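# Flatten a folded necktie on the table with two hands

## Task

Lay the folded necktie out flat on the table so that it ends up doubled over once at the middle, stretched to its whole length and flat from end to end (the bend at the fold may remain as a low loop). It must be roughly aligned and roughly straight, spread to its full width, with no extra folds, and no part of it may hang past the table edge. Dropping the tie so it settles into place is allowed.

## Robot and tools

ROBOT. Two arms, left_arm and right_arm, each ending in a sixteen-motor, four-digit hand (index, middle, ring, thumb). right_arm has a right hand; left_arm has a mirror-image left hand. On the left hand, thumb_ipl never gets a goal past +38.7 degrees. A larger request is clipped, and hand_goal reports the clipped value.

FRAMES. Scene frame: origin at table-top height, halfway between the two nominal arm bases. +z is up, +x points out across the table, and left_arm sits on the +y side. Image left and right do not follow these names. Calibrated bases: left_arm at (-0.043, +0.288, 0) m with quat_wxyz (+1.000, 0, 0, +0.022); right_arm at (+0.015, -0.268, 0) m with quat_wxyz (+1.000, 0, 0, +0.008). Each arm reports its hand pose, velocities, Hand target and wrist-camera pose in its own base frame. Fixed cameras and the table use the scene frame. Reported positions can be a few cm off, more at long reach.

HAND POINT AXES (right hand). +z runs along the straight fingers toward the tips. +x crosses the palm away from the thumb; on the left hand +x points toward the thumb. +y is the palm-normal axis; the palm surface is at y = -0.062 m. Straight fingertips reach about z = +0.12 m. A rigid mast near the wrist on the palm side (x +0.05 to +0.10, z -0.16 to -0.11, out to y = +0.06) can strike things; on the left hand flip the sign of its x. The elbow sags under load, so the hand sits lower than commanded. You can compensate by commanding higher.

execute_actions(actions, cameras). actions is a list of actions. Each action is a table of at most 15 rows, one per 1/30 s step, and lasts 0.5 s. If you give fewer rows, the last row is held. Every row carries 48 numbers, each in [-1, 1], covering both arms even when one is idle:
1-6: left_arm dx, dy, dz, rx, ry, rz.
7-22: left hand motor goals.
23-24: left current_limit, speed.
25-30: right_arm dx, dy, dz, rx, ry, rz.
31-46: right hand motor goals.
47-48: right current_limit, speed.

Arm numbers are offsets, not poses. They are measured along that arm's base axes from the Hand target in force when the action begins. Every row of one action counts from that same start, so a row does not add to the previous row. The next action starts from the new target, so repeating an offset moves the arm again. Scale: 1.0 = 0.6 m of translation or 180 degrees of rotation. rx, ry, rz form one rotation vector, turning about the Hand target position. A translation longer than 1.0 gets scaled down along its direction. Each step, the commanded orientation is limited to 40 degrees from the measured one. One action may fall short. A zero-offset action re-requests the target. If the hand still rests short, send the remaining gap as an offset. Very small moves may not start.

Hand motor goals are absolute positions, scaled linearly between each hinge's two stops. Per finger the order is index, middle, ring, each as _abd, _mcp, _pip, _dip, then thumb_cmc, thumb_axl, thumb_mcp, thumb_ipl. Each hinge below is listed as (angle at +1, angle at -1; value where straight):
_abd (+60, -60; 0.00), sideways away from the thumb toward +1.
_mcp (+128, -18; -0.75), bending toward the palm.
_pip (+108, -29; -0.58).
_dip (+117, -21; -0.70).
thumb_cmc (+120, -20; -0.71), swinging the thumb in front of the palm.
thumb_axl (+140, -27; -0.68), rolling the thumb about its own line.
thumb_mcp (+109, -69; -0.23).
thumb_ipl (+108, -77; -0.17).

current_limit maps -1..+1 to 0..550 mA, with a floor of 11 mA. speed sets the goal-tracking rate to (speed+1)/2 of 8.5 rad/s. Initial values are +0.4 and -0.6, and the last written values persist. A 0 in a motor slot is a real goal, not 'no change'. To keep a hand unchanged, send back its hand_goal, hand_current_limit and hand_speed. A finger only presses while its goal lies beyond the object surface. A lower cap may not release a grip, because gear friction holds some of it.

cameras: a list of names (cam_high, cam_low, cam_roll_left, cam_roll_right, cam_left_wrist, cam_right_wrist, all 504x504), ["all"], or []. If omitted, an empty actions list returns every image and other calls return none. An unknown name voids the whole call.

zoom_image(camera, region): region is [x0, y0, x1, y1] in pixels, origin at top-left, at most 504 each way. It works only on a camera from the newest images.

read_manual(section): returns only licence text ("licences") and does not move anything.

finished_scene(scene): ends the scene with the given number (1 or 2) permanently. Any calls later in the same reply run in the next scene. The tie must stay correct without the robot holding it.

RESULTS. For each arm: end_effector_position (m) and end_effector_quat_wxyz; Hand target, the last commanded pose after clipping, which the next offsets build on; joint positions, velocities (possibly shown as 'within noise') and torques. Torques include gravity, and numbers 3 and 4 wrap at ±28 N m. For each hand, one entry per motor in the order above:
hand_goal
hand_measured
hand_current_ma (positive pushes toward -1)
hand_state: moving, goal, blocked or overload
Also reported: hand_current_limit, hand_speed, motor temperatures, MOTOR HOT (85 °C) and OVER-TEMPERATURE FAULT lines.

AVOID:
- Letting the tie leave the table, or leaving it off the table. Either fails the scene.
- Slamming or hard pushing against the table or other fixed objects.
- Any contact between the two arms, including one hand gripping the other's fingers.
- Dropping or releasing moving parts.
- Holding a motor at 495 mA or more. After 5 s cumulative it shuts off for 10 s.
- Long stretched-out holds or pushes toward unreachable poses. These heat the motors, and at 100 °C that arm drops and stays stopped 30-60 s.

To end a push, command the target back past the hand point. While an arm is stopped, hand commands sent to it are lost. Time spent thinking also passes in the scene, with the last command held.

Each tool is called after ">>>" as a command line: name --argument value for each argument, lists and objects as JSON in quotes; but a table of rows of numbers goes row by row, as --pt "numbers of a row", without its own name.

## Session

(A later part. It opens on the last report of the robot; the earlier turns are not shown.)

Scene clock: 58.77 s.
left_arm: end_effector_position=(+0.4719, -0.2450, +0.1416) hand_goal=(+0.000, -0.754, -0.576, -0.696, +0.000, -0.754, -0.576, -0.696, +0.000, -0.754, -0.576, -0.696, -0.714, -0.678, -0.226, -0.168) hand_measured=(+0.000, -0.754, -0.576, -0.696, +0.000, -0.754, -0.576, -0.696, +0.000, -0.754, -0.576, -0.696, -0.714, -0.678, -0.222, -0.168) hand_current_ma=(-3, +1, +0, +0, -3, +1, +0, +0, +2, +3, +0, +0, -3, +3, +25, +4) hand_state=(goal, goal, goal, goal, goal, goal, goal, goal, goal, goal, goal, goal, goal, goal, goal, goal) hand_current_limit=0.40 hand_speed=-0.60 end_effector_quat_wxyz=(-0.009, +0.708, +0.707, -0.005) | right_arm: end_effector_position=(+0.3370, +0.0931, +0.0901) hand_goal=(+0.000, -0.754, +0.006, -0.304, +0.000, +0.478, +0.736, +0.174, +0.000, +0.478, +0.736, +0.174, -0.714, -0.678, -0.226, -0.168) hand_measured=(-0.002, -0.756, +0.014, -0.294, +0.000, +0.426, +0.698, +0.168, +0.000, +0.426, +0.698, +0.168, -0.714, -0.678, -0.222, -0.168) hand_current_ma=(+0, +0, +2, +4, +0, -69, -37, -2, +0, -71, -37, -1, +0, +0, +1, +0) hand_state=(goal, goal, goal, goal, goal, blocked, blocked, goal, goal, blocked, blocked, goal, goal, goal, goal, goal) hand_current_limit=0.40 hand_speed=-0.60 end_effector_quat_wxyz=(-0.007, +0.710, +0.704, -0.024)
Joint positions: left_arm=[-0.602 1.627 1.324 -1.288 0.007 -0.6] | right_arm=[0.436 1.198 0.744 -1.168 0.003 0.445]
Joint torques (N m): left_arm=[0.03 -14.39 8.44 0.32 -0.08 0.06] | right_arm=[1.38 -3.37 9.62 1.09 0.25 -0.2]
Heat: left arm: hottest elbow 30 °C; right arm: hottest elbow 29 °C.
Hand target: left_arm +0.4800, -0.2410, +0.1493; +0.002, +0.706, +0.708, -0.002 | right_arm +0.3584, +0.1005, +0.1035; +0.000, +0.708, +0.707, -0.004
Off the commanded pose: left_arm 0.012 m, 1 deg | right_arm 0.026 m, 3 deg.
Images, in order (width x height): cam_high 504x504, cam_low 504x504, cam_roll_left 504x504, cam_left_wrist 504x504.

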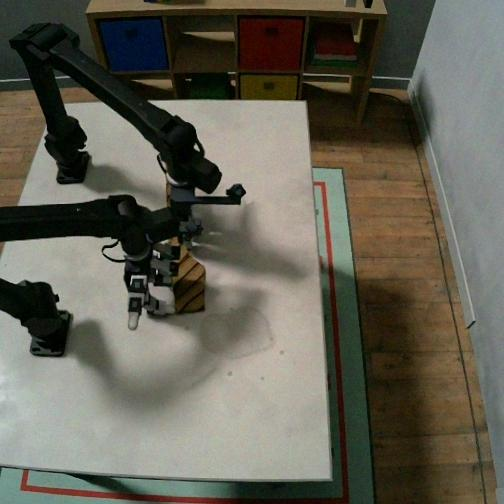

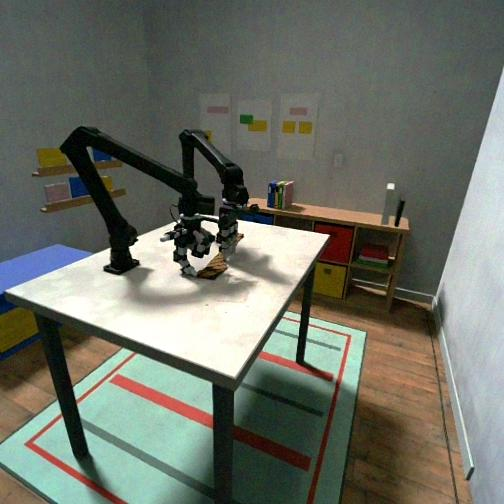

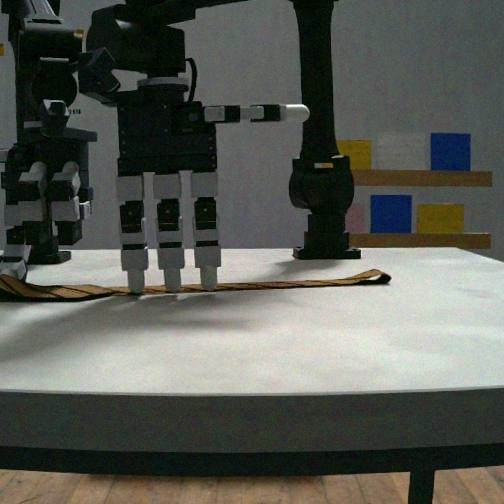

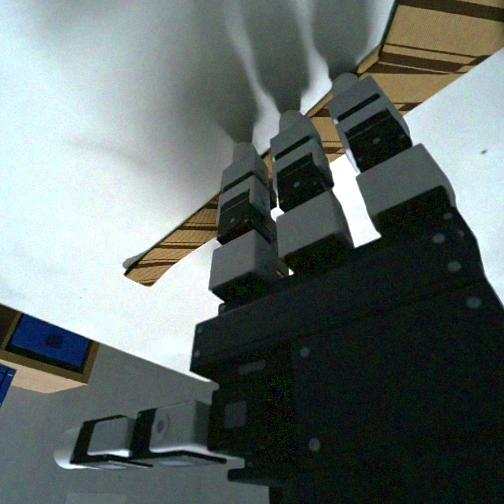

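>>> execute_actions --actions '[[[-0.07,0.01,0.01,0,0,0,0,-0.754,-0.576,-0.696,0,-0.754,-0.576,-0.696,0,-0.754,-0.576,-0.696,-0.714,-0.678,-0.226,-0.168,0.4,-0.6,0,0,0,0,0,0,0,-0.754,0.007,-0.304,0,0.479,0.737,0.174,0,0.479,0.737,0.174,-0.714,-0.678,-0.226,-0.168,0.4,-0.6]],[[0,0,-0.015,0,0,0,0,-0.754,-0.576,-0.696,0,-0.754,-0.576,-0.696,0,-0.754,-0.576,-0.696,-0.714,-0.678,-0.226,-0.168,0.4,-0.6,0,0,0,0,0,0,0,-0.754,0.007,-0.304,0,0.479,0.737,0.174,0,0.479,0.737,0.174,-0.714,-0.678,-0.226,-0.168,0.4,-0.6]]]' --cameras '["cam_low","cam_left_wrist","cam_roll_left"]'

>>> zoom_image --camera "cam_low" --region '[160, 190, 280, 290]'

>>> zoom_image --camera "cam_left_wrist" --region '[120, 0, 504, 270]'

Scene clock: 60.80 s.
left_arm: end_effector_position=(+0.4384, -0.2273, +0.1466) hand_goal=(+0.000, -0.754, -0.576, -0.696, +0.000, -0.754, -0.576, -0.696, +0.000, -0.754, -0.576, -0.696, -0.714, -0.678, -0.226, -0.168) hand_measured=(+0.000, -0.752, -0.576, -0.696, +0.000, -0.752, -0.576, -0.696, +0.004, -0.752, -0.574, -0.694, -0.714, -0.678, -0.222, -0.168) hand_current_ma=(-1, +9, +0, +0, -1, +9, +1, +0, +10, +11, +10, +9, +2, +3, +23, +4) hand_state=(goal, goal, goal, goal, goal, goal, goal, goal, goal, goal, goal, goal, goal, goal, goal, goal) hand_current_limit=0.40 hand_speed=-0.60 end_effector_quat_wxyz=(-0.002, +0.705, +0.709, -0.004) | right_arm: end_effector_position=(+0.3370, +0.0931, +0.0901) hand_goal=(+0.000, -0.754, +0.006, -0.304, +0.000, +0.478, +0.736, +0.174, +0.000, +0.478, +0.736, +0.174, -0.714, -0.678, -0.226, -0.168) hand_measured=(-0.002, -0.756, +0.014, -0.294, +0.000, +0.426, +0.698, +0.168, +0.000, +0.426, +0.698, +0.168, -0.714, -0.678, -0.222, -0.168) hand_current_ma=(+0, +0, +2, +4, +0, -69, -37, -2, +0, -71, -37, -1, +0, +0, +1, +0) hand_state=(goal, goal, goal, goal, goal, blocked, blocked, goal, goal, blocked, blocked, goal, goal, goal, goal, goal) hand_current_limit=0.40 hand_speed=-0.60 end_effector_quat_wxyz=(-0.007, +0.710, +0.704, -0.024)
Joint positions: left_arm=[-0.612 1.521 1.21 -1.264 0.007 -0.618] | right_arm=[0.436 1.198 0.744 -1.168 0.003 0.445]
Joint torques (N m): left_arm=[-2.14 -11.16 8.2 0.53 -0.06 -0.14] | right_arm=[0.56 -3.43 9.65 1.02 0.28 -0.23]
Heat: left arm: hottest elbow 30 °C; right arm: hottest elbow 29 °C.
Hand target: left_arm +0.4381, -0.2351, +0.1465; +0.002, +0.706, +0.708, -0.002 | right_arm +0.3584, +0.1005, +0.1035; +0.000, +0.708, +0.707, -0.004
Off the commanded pose: left_arm 0.008 m, 0 deg | right_arm 0.026 m, 3 deg.
Images, in order (width x height): cam_low 504x504, cam_roll_left 504x504, cam_left_wrist 504x504.

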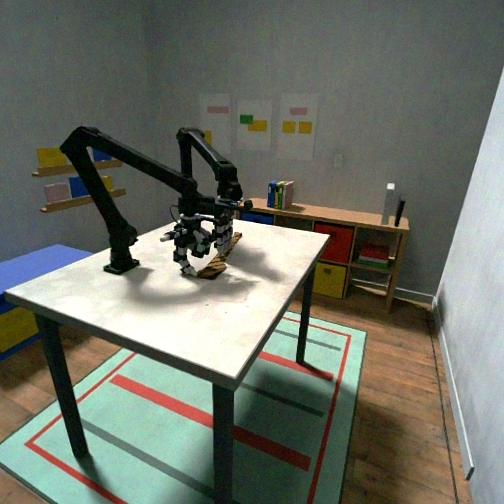

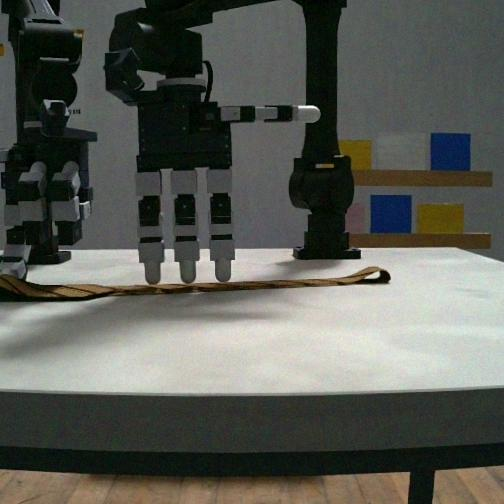

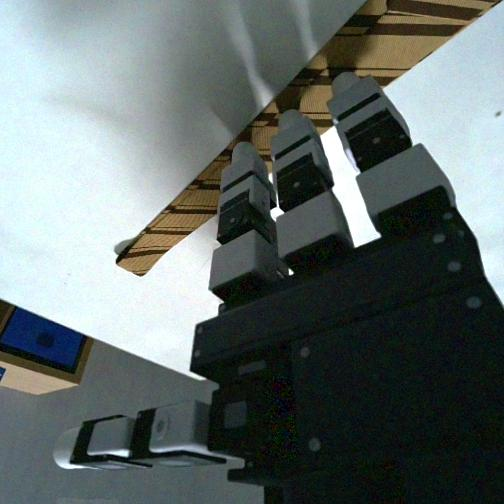

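Scaled by 4.200 from the camera's 504x504 image, which has a finer 720x720 frame.

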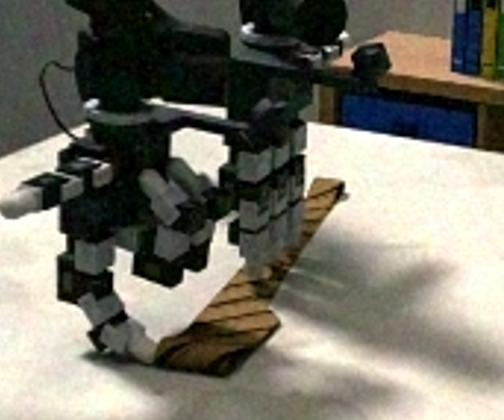

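Scaled by 1.312 from the camera's 504x504 image, which has a finer 720x720 frame.

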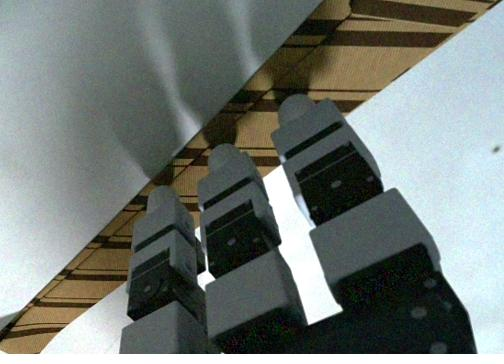

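>>> execute_actions --actions '[[[0,-0.005,-0.03,0,0,0,0,-0.754,-0.576,-0.696,0,-0.754,-0.576,-0.696,0,-0.754,-0.576,-0.696,-0.714,-0.678,-0.226,-0.168,0.4,-0.6,0,0,0,0,0,0,0,-0.754,0.007,-0.304,0,0.479,0.737,0.174,0,0.479,0.737,0.174,-0.714,-0.678,-0.226,-0.168,0.4,-0.6]],[[0,0,-0.03,0,0,0,0,-0.754,-0.576,-0.696,0,-0.754,-0.576,-0.696,0,-0.754,-0.576,-0.696,-0.714,-0.678,-0.226,-0.168,0.4,-0.6,0,0,0,0,0,0,0,-0.754,0.007,-0.304,0,0.479,0.737,0.174,0,0.479,0.737,0.174,-0.714,-0.678,-0.226,-0.168,0.4,-0.6]]]' --cameras '["cam_low","cam_left_wrist","cam_roll_left","cam_roll_right"]'

Scene clock: 62.27 s.
left_arm: end_effector_position=(+0.4457, -0.2346, +0.1415) hand_goal=(+0.000, -0.754, -0.576, -0.696, +0.000, -0.754, -0.576, -0.696, +0.000, -0.754, -0.576, -0.696, -0.714, -0.678, -0.226, -0.168) hand_measured=(+0.000, -0.752, -0.576, -0.696, -0.014, -0.768, -0.584, -0.700, -0.016, -0.766, -0.584, -0.700, -0.714, -0.678, -0.222, -0.168) hand_current_ma=(-1, +6, +0, +0, -52, -63, -30, -13, -59, -54, -32, -13, +2, +3, +23, +4) hand_state=(goal, goal, goal, goal, goal, goal, goal, goal, goal, goal, goal, goal, goal, goal, goal, goal) hand_current_limit=0.40 hand_speed=-0.60 end_effector_quat_wxyz=(+0.024, +0.705, +0.709, +0.001) | right_arm: end_effector_position=(+0.3370, +0.0931, +0.0901) hand_goal=(+0.000, -0.754, +0.006, -0.304, +0.000, +0.478, +0.736, +0.174, +0.000, +0.478, +0.736, +0.174, -0.714, -0.678, -0.226, -0.168) hand_measured=(-0.002, -0.756, +0.014, -0.294, +0.000, +0.426, +0.698, +0.168, +0.000, +0.426, +0.698, +0.168, -0.714, -0.678, -0.222, -0.168) hand_current_ma=(+0, +0, +2, +4, +0, -69, -37, -2, +0, -71, -37, -1, +0, +0, +1, +0) hand_state=(goal, goal, goal, goal, goal, blocked, blocked, goal, goal, blocked, blocked, goal, goal, goal, goal, goal) hand_current_limit=0.40 hand_speed=-0.60 end_effector_quat_wxyz=(-0.007, +0.710, +0.704, -0.024)
Joint positions: left_arm=[-0.617 1.521 1.186 -1.187 0.007 -0.622] | right_arm=[0.436 1.198 0.744 -1.168 0.003 0.445]
Joint torques (N m): left_arm=[-2.37 -8.35 5.57 1.11 -0.11 -0.14] | right_arm=[0.38 -3.43 9.63 1.13 0.22 -0.24]
Heat: left arm: hottest elbow 30 °C; right arm: hottest elbow 29 °C.
Hand target: left_arm +0.4379, -0.2382, +0.1105; +0.002, +0.707, +0.708, -0.002 | right_arm +0.3584, +0.1005, +0.1035; +0.000, +0.708, +0.707, -0.004
Off the commanded pose: left_arm 0.032 m, 3 deg | right_arm 0.026 m, 3 deg.
Images, in order (width x height): cam_low 504x504, cam_roll_left 504x504, cam_roll_right 504x504, cam_left_wrist 504x504.

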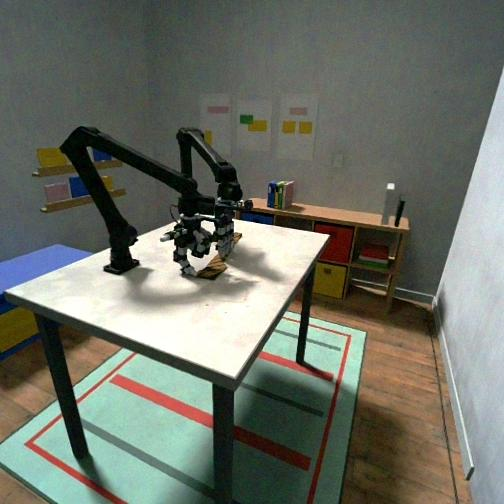

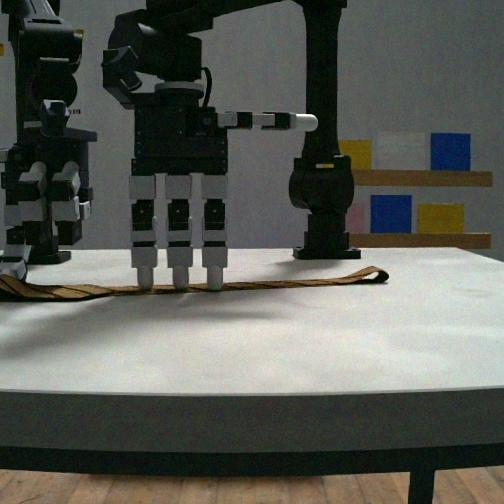

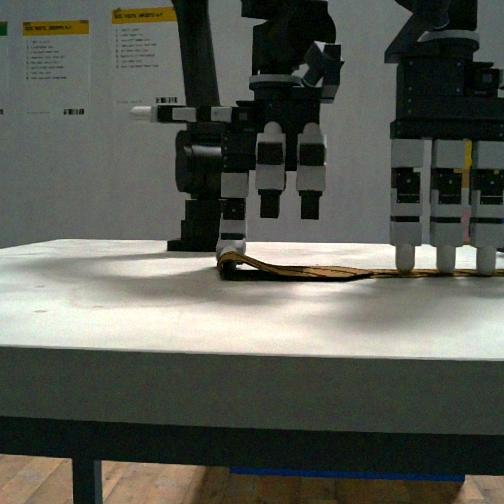

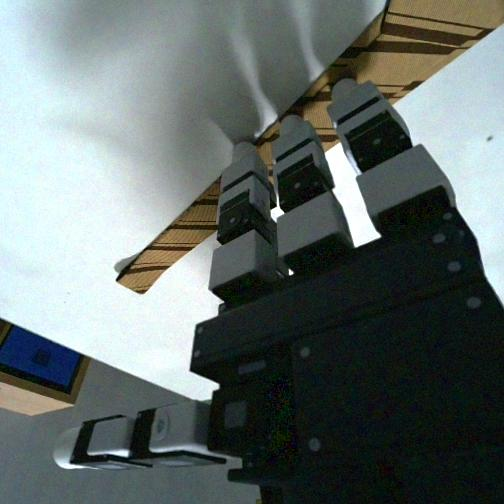

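>>> execute_actions --actions '[[[0,0,0,0,0,0,0,-0.754,-0.576,-0.696,0,-0.754,-0.576,-0.696,0,-0.754,-0.576,-0.696,-0.714,-0.678,-0.226,-0.168,0.4,-0.6,0.025,0.004,0.004,0,0,0,0,-0.754,0.007,-0.304,0,0.479,0.737,0.174,0,0.479,0.737,0.174,-0.714,-0.678,-0.226,-0.168,0.4,-0.6]],[[0,0,0,0,0,0,0,-0.754,-0.576,-0.696,0,-0.754,-0.576,-0.696,0,-0.754,-0.576,-0.696,-0.714,-0.678,-0.226,-0.168,0.4,-0.6,0.025,0.004,0.004,0,0,0,0,-0.754,0.007,-0.304,0,0.479,0.737,0.174,0,0.479,0.737,0.174,-0.714,-0.678,-0.226,-0.168,0.4,-0.6]]]' --cameras '["cam_high","cam_low","cam_right_wrist","cam_roll_right"]'

>>> zoom_image --camera "cam_roll_right" --region '[150, 180, 320, 300]'

>>> zoom_image --camera "cam_high" --region '[100, 240, 240, 340]'

>>> zoom_image --camera "cam_low" --region '[160, 190, 280, 290]'

Scene clock: 63.87 s.
left_arm: end_effector_position=(+0.4457, -0.2346, +0.1415) hand_goal=(+0.000, -0.754, -0.576, -0.696, +0.000, -0.754, -0.576, -0.696, +0.000, -0.754, -0.576, -0.696, -0.714, -0.678, -0.226, -0.168) hand_measured=(+0.000, -0.752, -0.576, -0.696, -0.014, -0.768, -0.584, -0.700, -0.016, -0.766, -0.584, -0.700, -0.714, -0.678, -0.222, -0.168) hand_current_ma=(-1, +6, +0, +0, -52, -64, -30, -13, -59, -54, -32, -13, +2, +3, +23, +4) hand_state=(goal, goal, goal, goal, goal, goal, goal, goal, goal, goal, goal, goal, goal, goal, goal, goal) hand_current_limit=0.40 hand_speed=-0.60 end_effector_quat_wxyz=(+0.024, +0.705, +0.709, +0.001) | right_arm: end_effector_position=(+0.3683, +0.0999, +0.0950) hand_goal=(+0.000, -0.754, +0.006, -0.304, +0.000, +0.478, +0.736, +0.174, +0.000, +0.478, +0.736, +0.174, -0.714, -0.678, -0.226, -0.168) hand_measured=(-0.002, -0.756, +0.006, -0.302, +0.000, +0.426, +0.698, +0.168, +0.000, +0.426, +0.698, +0.168, -0.714, -0.678, -0.222, -0.168) hand_current_ma=(+0, +0, +0, +0, +0, -69, -37, -2, +0, -71, -37, -1, +0, +0, +1, +0) hand_state=(goal, goal, goal, goal, goal, blocked, blocked, goal, goal, blocked, blocked, goal, goal, goal, goal, goal) hand_current_limit=0.40 hand_speed=-0.60 end_effector_quat_wxyz=(-0.007, +0.707, +0.706, -0.021)
Joint positions: left_arm=[-0.617 1.521 1.186 -1.187 0.007 -0.622] | right_arm=[0.412 1.276 0.822 -1.162 0.003 0.414]
Joint torques (N m): left_arm=[-2.32 -8.29 5.6 1.1 -0.09 -0.14] | right_arm=[0.44 -4.54 9.72 0.87 0.3 -0.12]
Heat: left arm: hottest elbow 30 °C; right arm: hottest elbow 29 °C.
Hand target: left_arm +0.4379, -0.2382, +0.1105; +0.002, +0.707, +0.708, -0.002 | right_arm +0.3884, +0.1053, +0.1084; +0.000, +0.708, +0.707, -0.004
Off the commanded pose: left_arm 0.032 m, 3 deg | right_arm 0.025 m, 2 deg.
Images, in order (width x height): cam_high 504x504, cam_low 504x504, cam_roll_right 504x504, cam_right_wrist 504x504.

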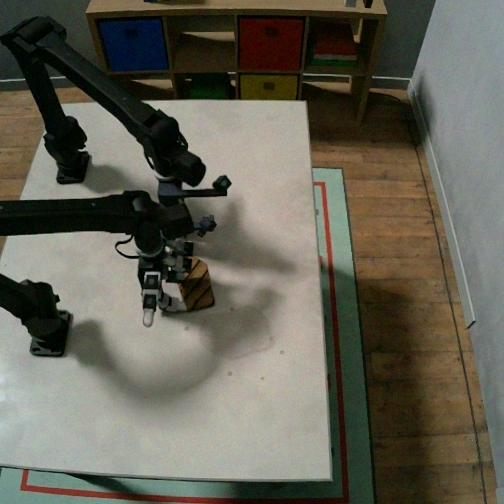

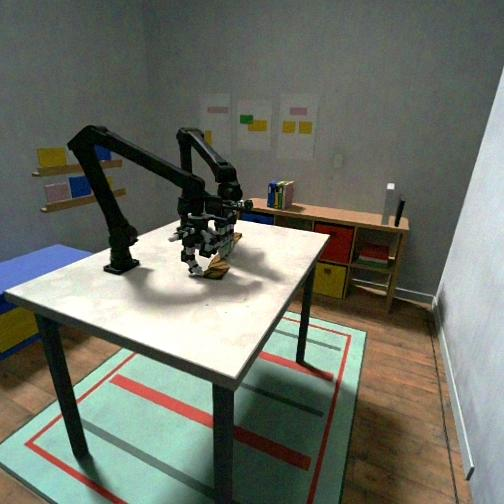

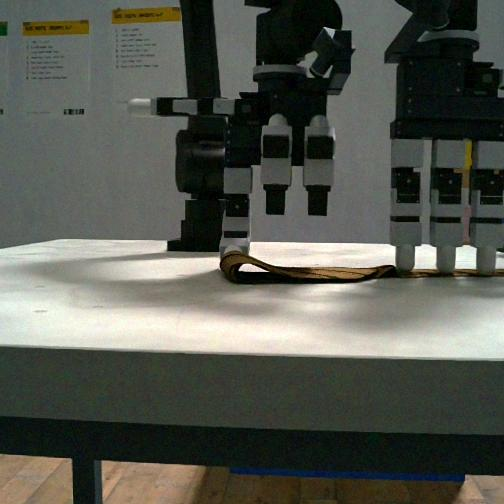

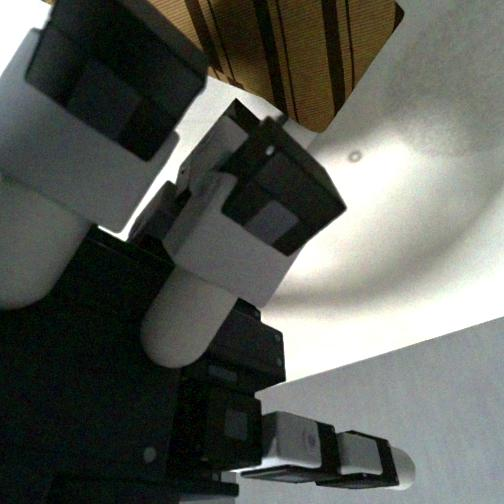

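Scaled by 2.965 from the camera's 504x504 image, which has a finer 720x720 frame.

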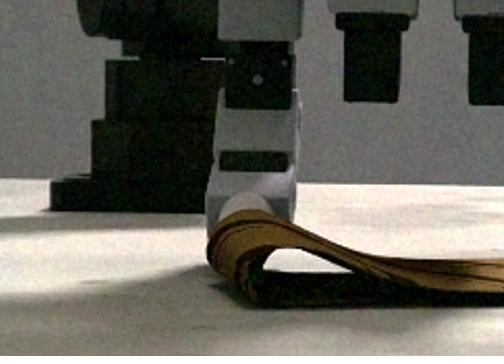

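Scaled by 3.600 from the camera's 504x504 image, which has a finer 720x720 frame.

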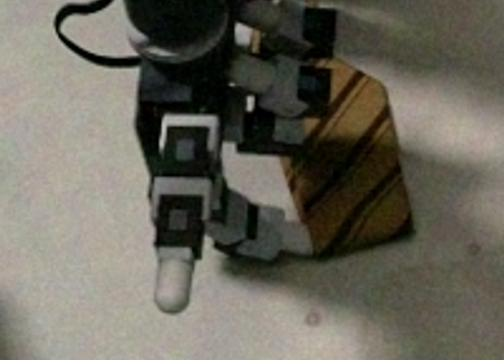

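Scaled by 4.200 from the camera's 504x504 image, which has a finer 720x720 frame.

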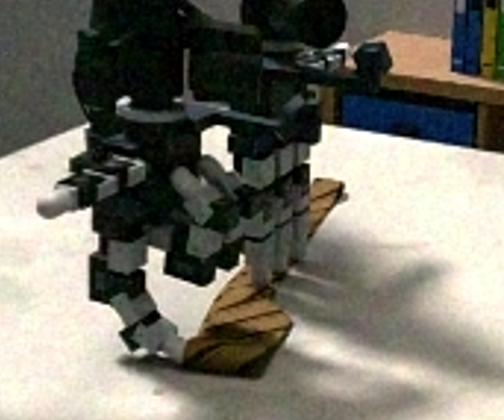

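>>> execute_actions --actions '[[[0,0,0,0,0,0,0,-0.754,-0.576,-0.696,0,-0.754,-0.576,-0.696,0,-0.754,-0.576,-0.696,-0.714,-0.678,-0.226,-0.168,0.4,-0.6,0,0,0.02,0,0,0,0,-0.754,0.153,-0.188,0,0.479,0.737,0.174,0,0.479,0.737,0.174,-0.714,-0.678,-0.226,-0.168,0.4,-0.6]],[[0,0,0,0,0,0,0,-0.754,-0.576,-0.696,0,-0.754,-0.576,-0.696,0,-0.754,-0.576,-0.696,-0.714,-0.678,-0.226,-0.168,0.4,-0.6,0.02,0,0.01,0,0,0,0,-0.754,0.153,-0.188,0,0.479,0.737,0.174,0,0.479,0.737,0.174,-0.714,-0.678,-0.226,-0.168,0.4,-0.6]]]' --cameras '["cam_high","cam_low","cam_right_wrist","cam_roll_right"]'

>>> zoom_image --camera "cam_roll_right" --region '[150, 180, 320, 300]'

>>> zoom_image --camera "cam_high" --region '[100, 240, 240, 340]'

>>> zoom_image --camera "cam_low" --region '[160, 190, 280, 290]'

Scene clock: 66.30 s.
left_arm: end_effector_position=(+0.4457, -0.2346, +0.1415) hand_goal=(+0.000, -0.754, -0.576, -0.696, +0.000, -0.754, -0.576, -0.696, +0.000, -0.754, -0.576, -0.696, -0.714, -0.678, -0.226, -0.168) hand_measured=(+0.000, -0.752, -0.576, -0.696, -0.014, -0.768, -0.584, -0.700, -0.016, -0.766, -0.584, -0.700, -0.714, -0.678, -0.222, -0.168) hand_current_ma=(-1, +6, +0, +0, -52, -64, -30, -13, -59, -54, -32, -13, +2, +3, +23, +4) hand_state=(goal, goal, goal, goal, goal, goal, goal, goal, goal, goal, goal, goal, goal, goal, goal, goal) hand_current_limit=0.40 hand_speed=-0.60 end_effector_quat_wxyz=(+0.024, +0.705, +0.709, +0.001) | right_arm: end_effector_position=(+0.3845, +0.1019, +0.1147) hand_goal=(+0.000, -0.754, +0.152, -0.188, +0.000, +0.478, +0.736, +0.174, +0.000, +0.478, +0.736, +0.174, -0.714, -0.678, -0.226, -0.168) hand_measured=(+0.000, -0.756, +0.144, -0.194, +0.000, +0.426, +0.698, +0.168, +0.000, +0.426, +0.698, +0.168, -0.714, -0.678, -0.222, -0.168) hand_current_ma=(+0, +0, -3, -1, +0, -69, -37, -2, +0, -71, -37, -1, +0, +0, +1, +0) hand_state=(goal, goal, goal, goal, goal, blocked, blocked, goal, goal, blocked, blocked, goal, goal, goal, goal, goal) hand_current_limit=0.40 hand_speed=-0.60 end_effector_quat_wxyz=(-0.003, +0.708, +0.706, -0.013)
Joint positions: left_arm=[-0.617 1.521 1.186 -1.187 0.007 -0.622] | right_arm=[0.398 1.282 0.881 -1.196 0.003 0.4]
Joint torques (N m): left_arm=[-2.26 -8.18 5.59 1.1 -0.09 -0.14] | right_arm=[0.03 -4.84 9.85 0.21 0.3 -0.1]
Heat: left arm: hottest elbow 29 °C; right arm: hottest elbow 29 °C.
Hand target: left_arm +0.4379, -0.2382, +0.1105; +0.002, +0.707, +0.708, -0.002 | right_arm +0.4004, +0.1052, +0.1263; +0.000, +0.708, +0.706, -0.004
Off the commanded pose: left_arm 0.032 m, 3 deg | right_arm 0.020 m, 1 deg.
Images, in order (width x height): cam_high 504x504, cam_low 504x504, cam_roll_right 504x504, cam_right_wrist 504x504.

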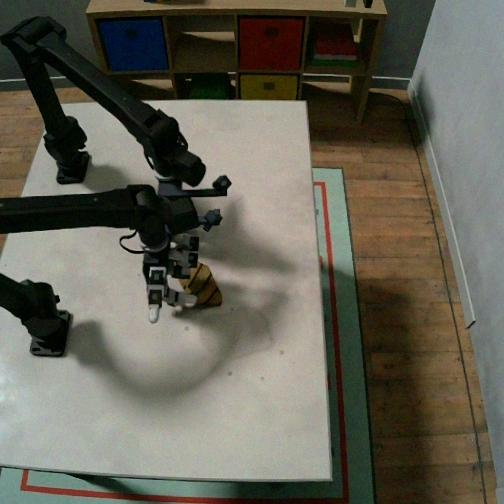

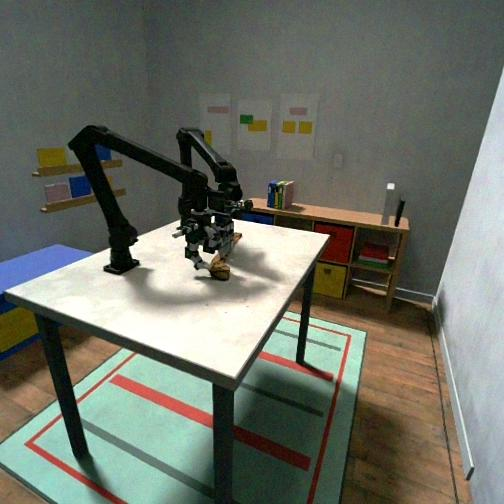

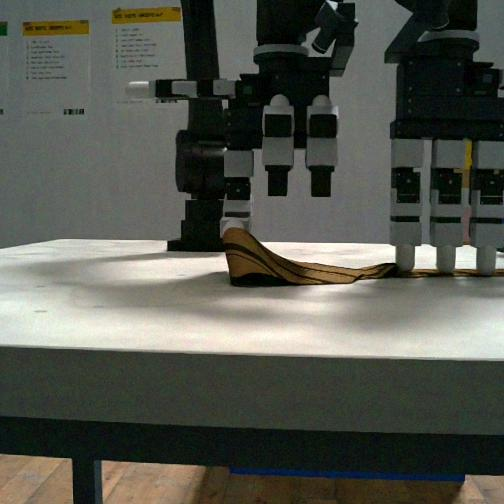

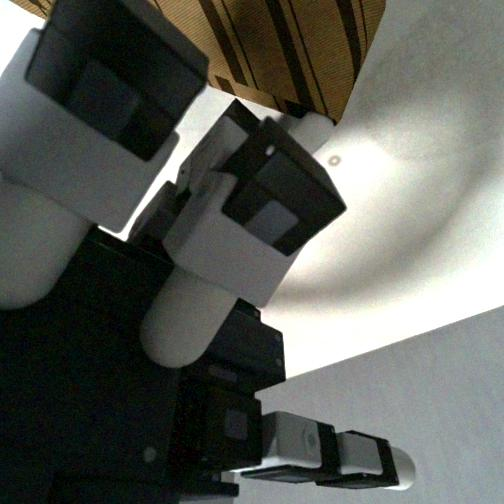

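Scaled by 2.965 from the camera's 504x504 image, which has a finer 720x720 frame.

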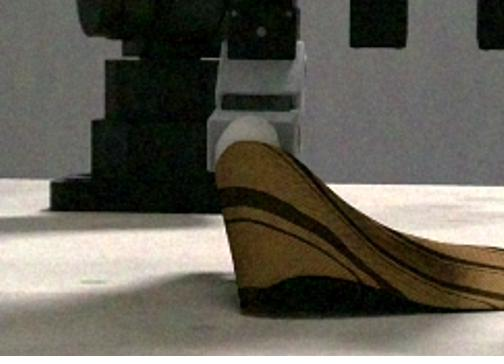

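Scaled by 3.600 from the camera's 504x504 image, which has a finer 720x720 frame.

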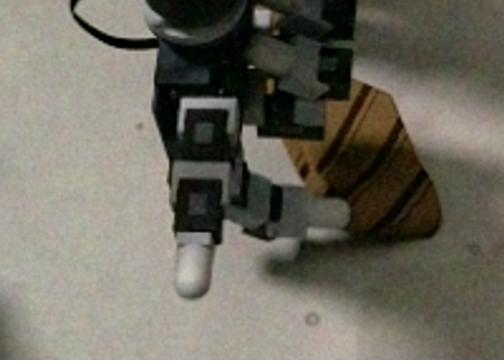

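Scaled by 4.200 from the camera's 504x504 image, which has a finer 720x720 frame.

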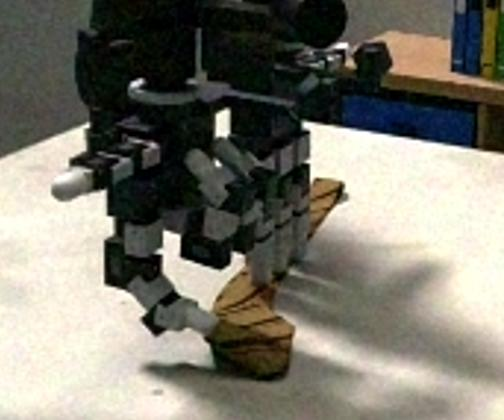

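>>> zoom_image --camera "cam_right_wrist" --region '[180, 0, 400, 200]'

>>> zoom_image --camera "cam_roll_left" --region '[0, 180, 200, 320]'

Scaled by 2.291 from the camera's 504x504 image, which has a finer 720x720 frame.

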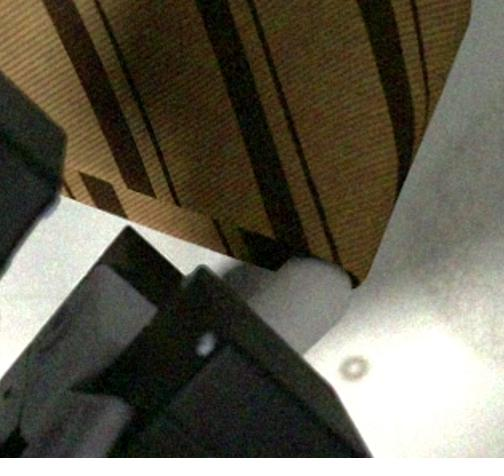

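This scene's latest camera images include none from cam_roll_left. They are from: cam_high, cam_low, cam_roll_right, cam_right_wrist. cam_roll_left's image comes with the result of a call that names it in "cameras".

>>> execute_actions --actions '[[[0,0,0,0,0,0,0,-0.754,-0.576,-0.696,0,-0.754,-0.576,-0.696,0,-0.754,-0.576,-0.696,-0.714,-0.678,-0.226,-0.168,0.4,-0.6,0.04,0.01,-0.015,0,0,0,0,-0.754,0.153,-0.188,0,0.479,0.737,0.174,0,0.479,0.737,0.174,-0.714,-0.678,-0.226,-0.168,0.4,-0.6]]]' --cameras '["cam_high","cam_low","cam_right_wrist","cam_roll_right","cam_roll_left"]'

>>> zoom_image --camera "cam_roll_right" --region '[150, 180, 320, 300]'

>>> zoom_image --camera "cam_high" --region '[100, 240, 240, 340]'

>>> zoom_image --camera "cam_right_wrist" --region '[180, 0, 400, 200]'

Scene clock: 67.97 s.
left_arm: end_effector_position=(+0.4457, -0.2346, +0.1415) hand_goal=(+0.000, -0.754, -0.576, -0.696, +0.000, -0.754, -0.576, -0.696, +0.000, -0.754, -0.576, -0.696, -0.714, -0.678, -0.226, -0.168) hand_measured=(+0.000, -0.752, -0.576, -0.696, -0.014, -0.768, -0.584, -0.700, -0.016, -0.766, -0.584, -0.700, -0.714, -0.678, -0.222, -0.168) hand_current_ma=(-1, +6, +0, +0, -52, -64, -30, -13, -59, -54, -32, -13, +2, +3, +23, +4) hand_state=(goal, goal, goal, goal, goal, goal, goal, goal, goal, goal, goal, goal, goal, goal, goal, goal) hand_current_limit=0.40 hand_speed=-0.60 end_effector_quat_wxyz=(+0.024, +0.705, +0.709, +0.001) | right_arm: end_effector_position=(+0.4041, +0.1066, +0.1009) hand_goal=(+0.000, -0.754, +0.152, -0.188, +0.000, +0.478, +0.736, +0.174, +0.000, +0.478, +0.736, +0.174, -0.714, -0.678, -0.226, -0.168) hand_measured=(+0.000, -0.756, +0.146, -0.192, +0.000, +0.426, +0.698, +0.168, +0.000, +0.426, +0.698, +0.168, -0.714, -0.678, -0.222, -0.168) hand_current_ma=(+0, +0, -2, -1, +0, -69, -37, -2, +0, -71, -37, -1, +0, +0, +1, +0) hand_state=(goal, goal, goal, goal, goal, blocked, blocked, goal, goal, blocked, blocked, goal, goal, goal, goal, goal) hand_current_limit=0.40 hand_speed=-0.60 end_effector_quat_wxyz=(-0.009, +0.708, +0.706, -0.025)
Joint positions: left_arm=[-0.617 1.521 1.186 -1.187 0.007 -0.622] | right_arm=[0.388 1.369 0.926 -1.181 0.003 0.39]
Joint torques (N m): left_arm=[-2.26 -8.29 5.57 1.11 -0.09 -0.14] | right_arm=[0.38 -6.3 10.1 0.8 0.29 -0.19]
Heat: left arm: hottest elbow 29 °C; right arm: hottest elbow 29 °C.
Hand target: left_arm +0.4379, -0.2382, +0.1105; +0.002, +0.707, +0.708, -0.002 | right_arm +0.4244, +0.1112, +0.1173; +0.000, +0.708, +0.707, -0.004
Off the commanded pose: left_arm 0.032 m, 3 deg | right_arm 0.027 m, 3 deg.
Images, in order (width x height): cam_high 504x504, cam_low 504x504, cam_roll_left 504x504, cam_roll_right 504x504, cam_right_wrist 504x504.

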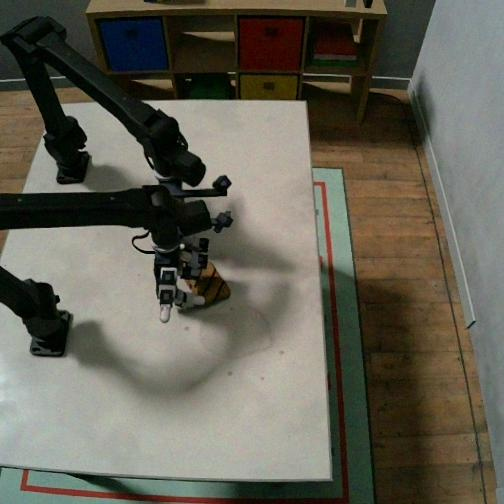

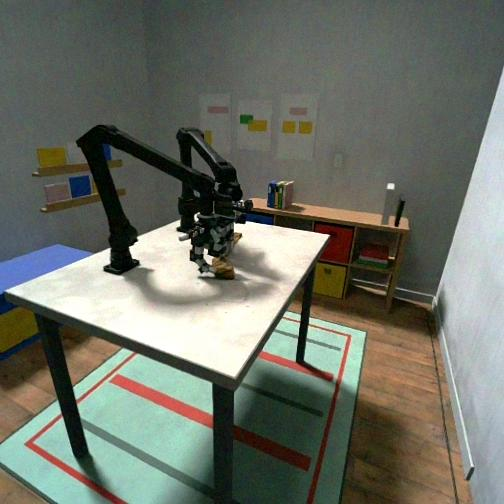

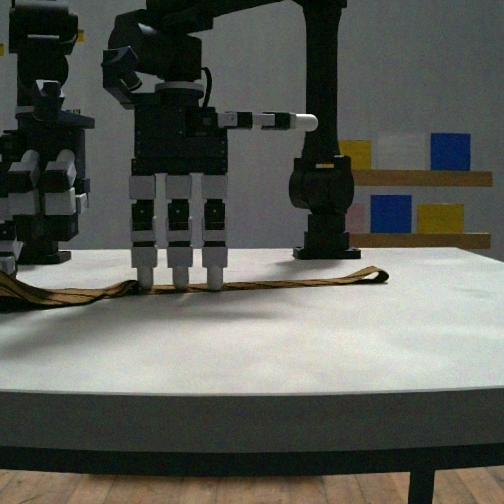

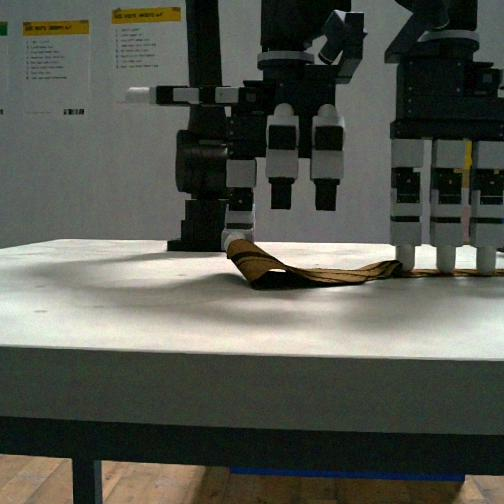

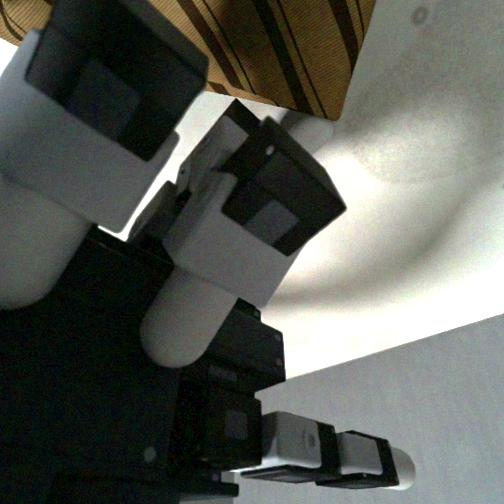

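Scaled by 2.965 from the camera's 504x504 image, which has a finer 720x720 frame.

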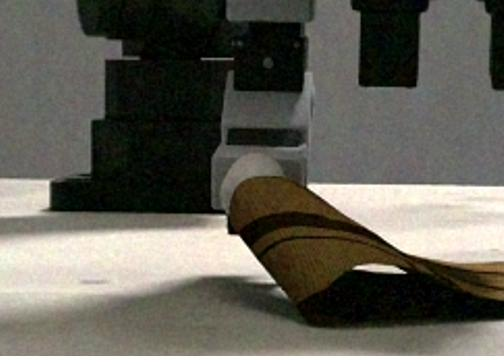

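Scaled by 3.600 from the camera's 504x504 image, which has a finer 720x720 frame.

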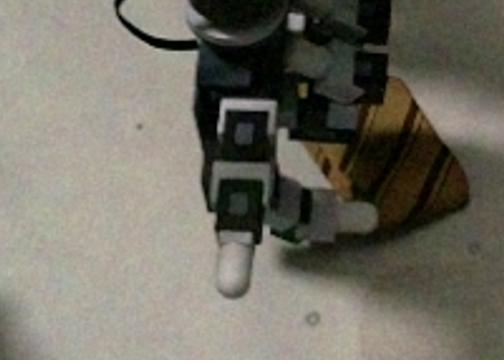

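Scaled by 2.291 from the camera's 504x504 image, which has a finer 720x720 frame.

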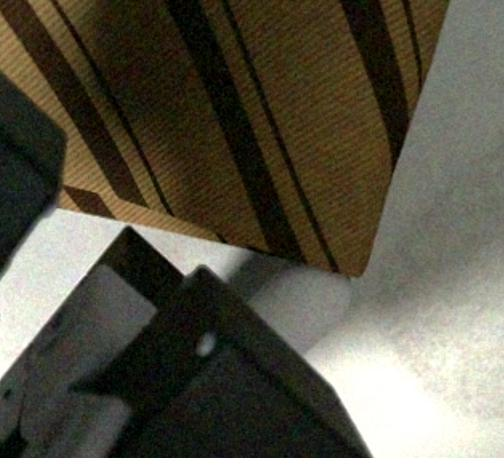

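>>> execute_actions --actions '[[[0,0,0,0,0,0,0,-0.754,-0.576,-0.696,0,-0.754,-0.576,-0.696,0,-0.754,-0.576,-0.696,-0.714,-0.678,-0.226,-0.168,0.4,-0.6,-0.04,-0.01,0,0,0,0.05,0,-0.754,0.153,-0.188,0,0.479,0.737,0.174,0,0.479,0.737,0.174,-0.714,-0.678,-0.226,-0.168,0.4,-0.6]],[[0,0,0,0,0,0,0,-0.754,-0.576,-0.696,0,-0.754,-0.576,-0.696,0,-0.754,-0.576,-0.696,-0.714,-0.678,-0.226,-0.168,0.4,-0.6,-0.05,-0.01,0,0,0,0.05,0,-0.754,0.08,-0.23,0,0.479,0.737,0.174,0,0.479,0.737,0.174,-0.714,-0.678,-0.226,-0.168,0.4,-0.6]],[[0,0,0,0,0,0,0,-0.754,-0.576,-0.696,0,-0.754,-0.576,-0.696,0,-0.754,-0.576,-0.696,-0.714,-0.678,-0.226,-0.168,0.4,-0.6,0,0,0,0,0,0.05,0,-0.754,0.08,-0.23,0,0.479,0.737,0.174,0,0.479,0.737,0.174,-0.714,-0.678,-0.226,-0.168,0.4,-0.6]]]' --cameras '["cam_high","cam_low","cam_right_wrist","cam_roll_right","cam_roll_left"]'

>>> zoom_image --camera "cam_roll_right" --region '[150, 180, 320, 300]'

>>> zoom_image --camera "cam_high" --region '[100, 200, 260, 340]'

>>> zoom_image --camera "cam_right_wrist" --region '[180, 0, 504, 200]'

Scene clock: 70.93 s.
left_arm: end_effector_position=(+0.4457, -0.2346, +0.1415) hand_goal=(+0.000, -0.754, -0.576, -0.696, +0.000, -0.754, -0.576, -0.696, +0.000, -0.754, -0.576, -0.696, -0.714, -0.678, -0.226, -0.168) hand_measured=(+0.000, -0.752, -0.576, -0.696, -0.014, -0.768, -0.584, -0.700, -0.016, -0.766, -0.584, -0.700, -0.714, -0.678, -0.222, -0.168) hand_current_ma=(-1, +6, +0, +0, -52, -64, -30, -13, -59, -54, -32, -13, +2, +3, +23, +4) hand_state=(goal, goal, goal, goal, goal, goal, goal, goal, goal, goal, goal, goal, goal, goal, goal, goal) hand_current_limit=0.40 hand_speed=-0.60 end_effector_quat_wxyz=(+0.024, +0.705, +0.709, +0.001) | right_arm: end_effector_position=(+0.3753, +0.1015, +0.1217) hand_goal=(+0.000, -0.754, +0.080, -0.230, +0.000, +0.478, +0.736, +0.174, +0.000, +0.478, +0.736, +0.174, -0.714, -0.678, -0.226, -0.168) hand_measured=(+0.000, -0.754, +0.080, -0.228, +0.000, +0.426, +0.698, +0.168, +0.000, +0.426, +0.698, +0.168, -0.714, -0.678, -0.222, -0.168) hand_current_ma=(+0, +0, +0, +0, +0, -69, -37, -2, +0, -71, -37, -1, +0, +0, +1, +0) hand_state=(goal, goal, goal, goal, goal, blocked, blocked, goal, goal, blocked, blocked, goal, goal, goal, goal, goal) hand_current_limit=0.40 hand_speed=-0.60 end_effector_quat_wxyz=(+0.005, +0.525, +0.851, +0.000)
Joint positions: left_arm=[-0.617 1.521 1.186 -1.187 0.007 -0.622] | right_arm=[0.288 1.188 0.817 -1.193 0.008 -0.177]
Joint torques (N m): left_arm=[-2.26 -8.23 5.56 1.14 -0.08 -0.15] | right_arm=[0.79 -4.78 6.27 0.65 0.1 -0.1]
Heat: left arm: hottest elbow 29 °C; right arm: hottest elbow 29 °C.
Hand target: left_arm +0.4379, -0.2382, +0.1105; +0.002, +0.707, +0.708, -0.002 | right_arm +0.3704, +0.0992, +0.1173; +0.001, +0.523, +0.852, -0.004
Off the commanded pose: left_arm 0.032 m, 3 deg | right_arm 0.007 m, 1 deg.
Images, in order (width x height): cam_high 504x504, cam_low 504x504, cam_roll_left 504x504, cam_roll_right 504x504, cam_right_wrist 504x504.

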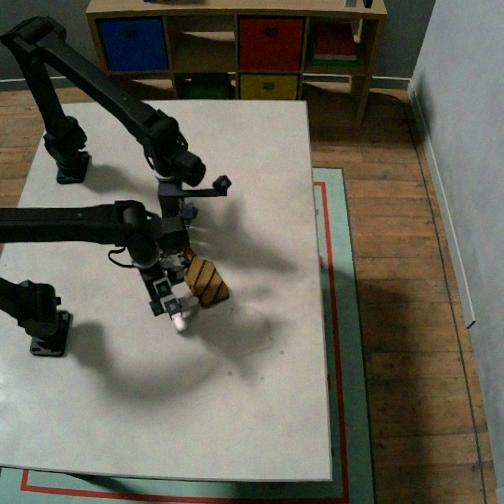

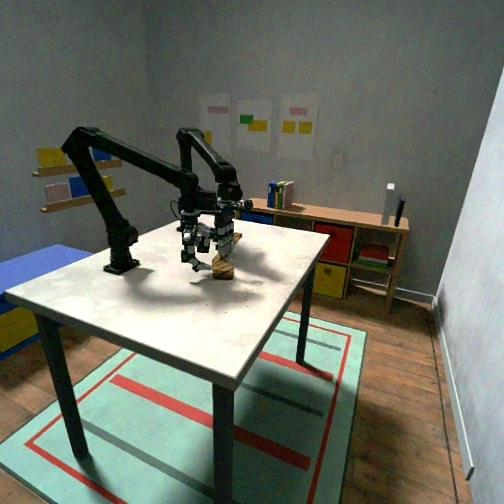

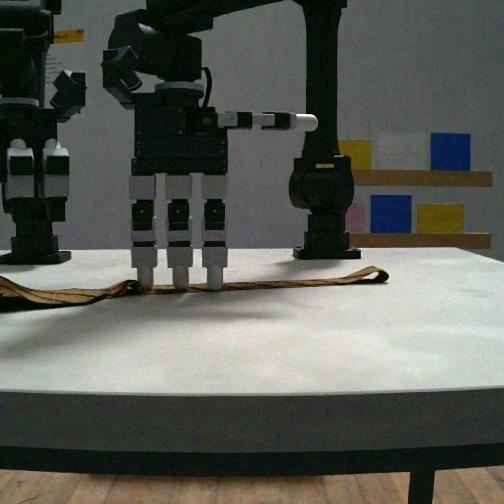

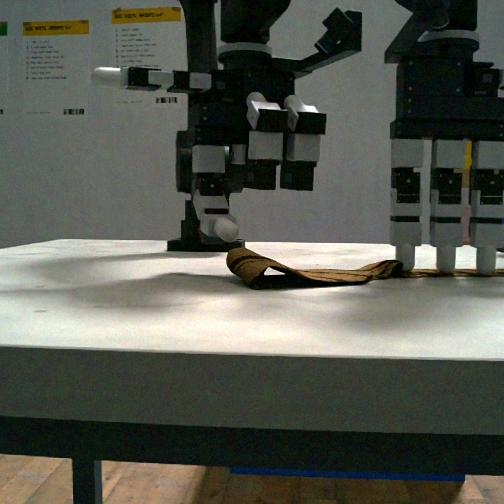

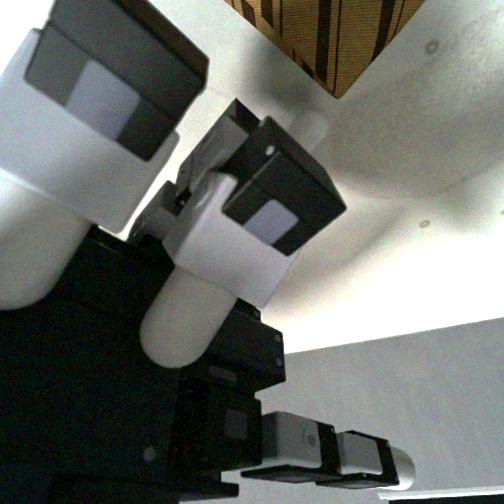

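Scaled by 2.965 from the camera's 504x504 image, which has a finer 720x720 frame.

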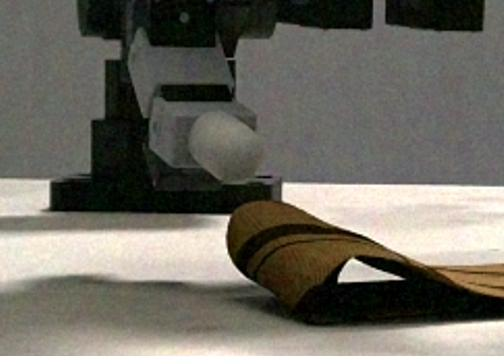

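Scaled by 3.150 from the camera's 504x504 image, which has a finer 720x720 frame.

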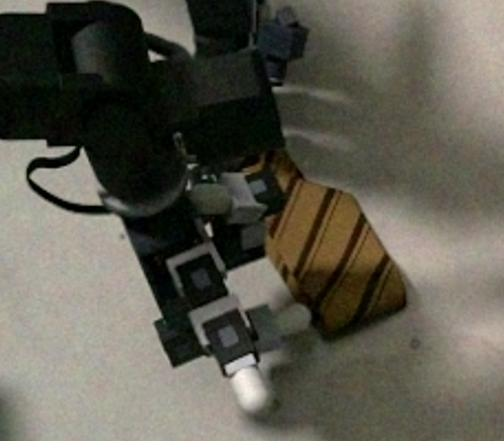

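Scaled by 1.556 from the camera's 504x504 image, which has a finer 720x720 frame.

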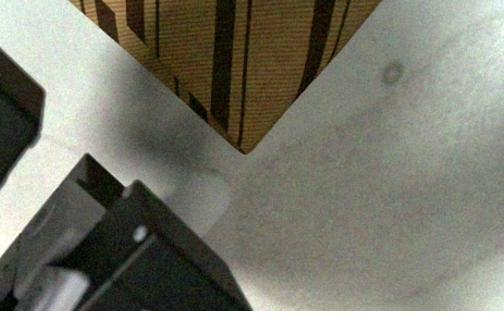

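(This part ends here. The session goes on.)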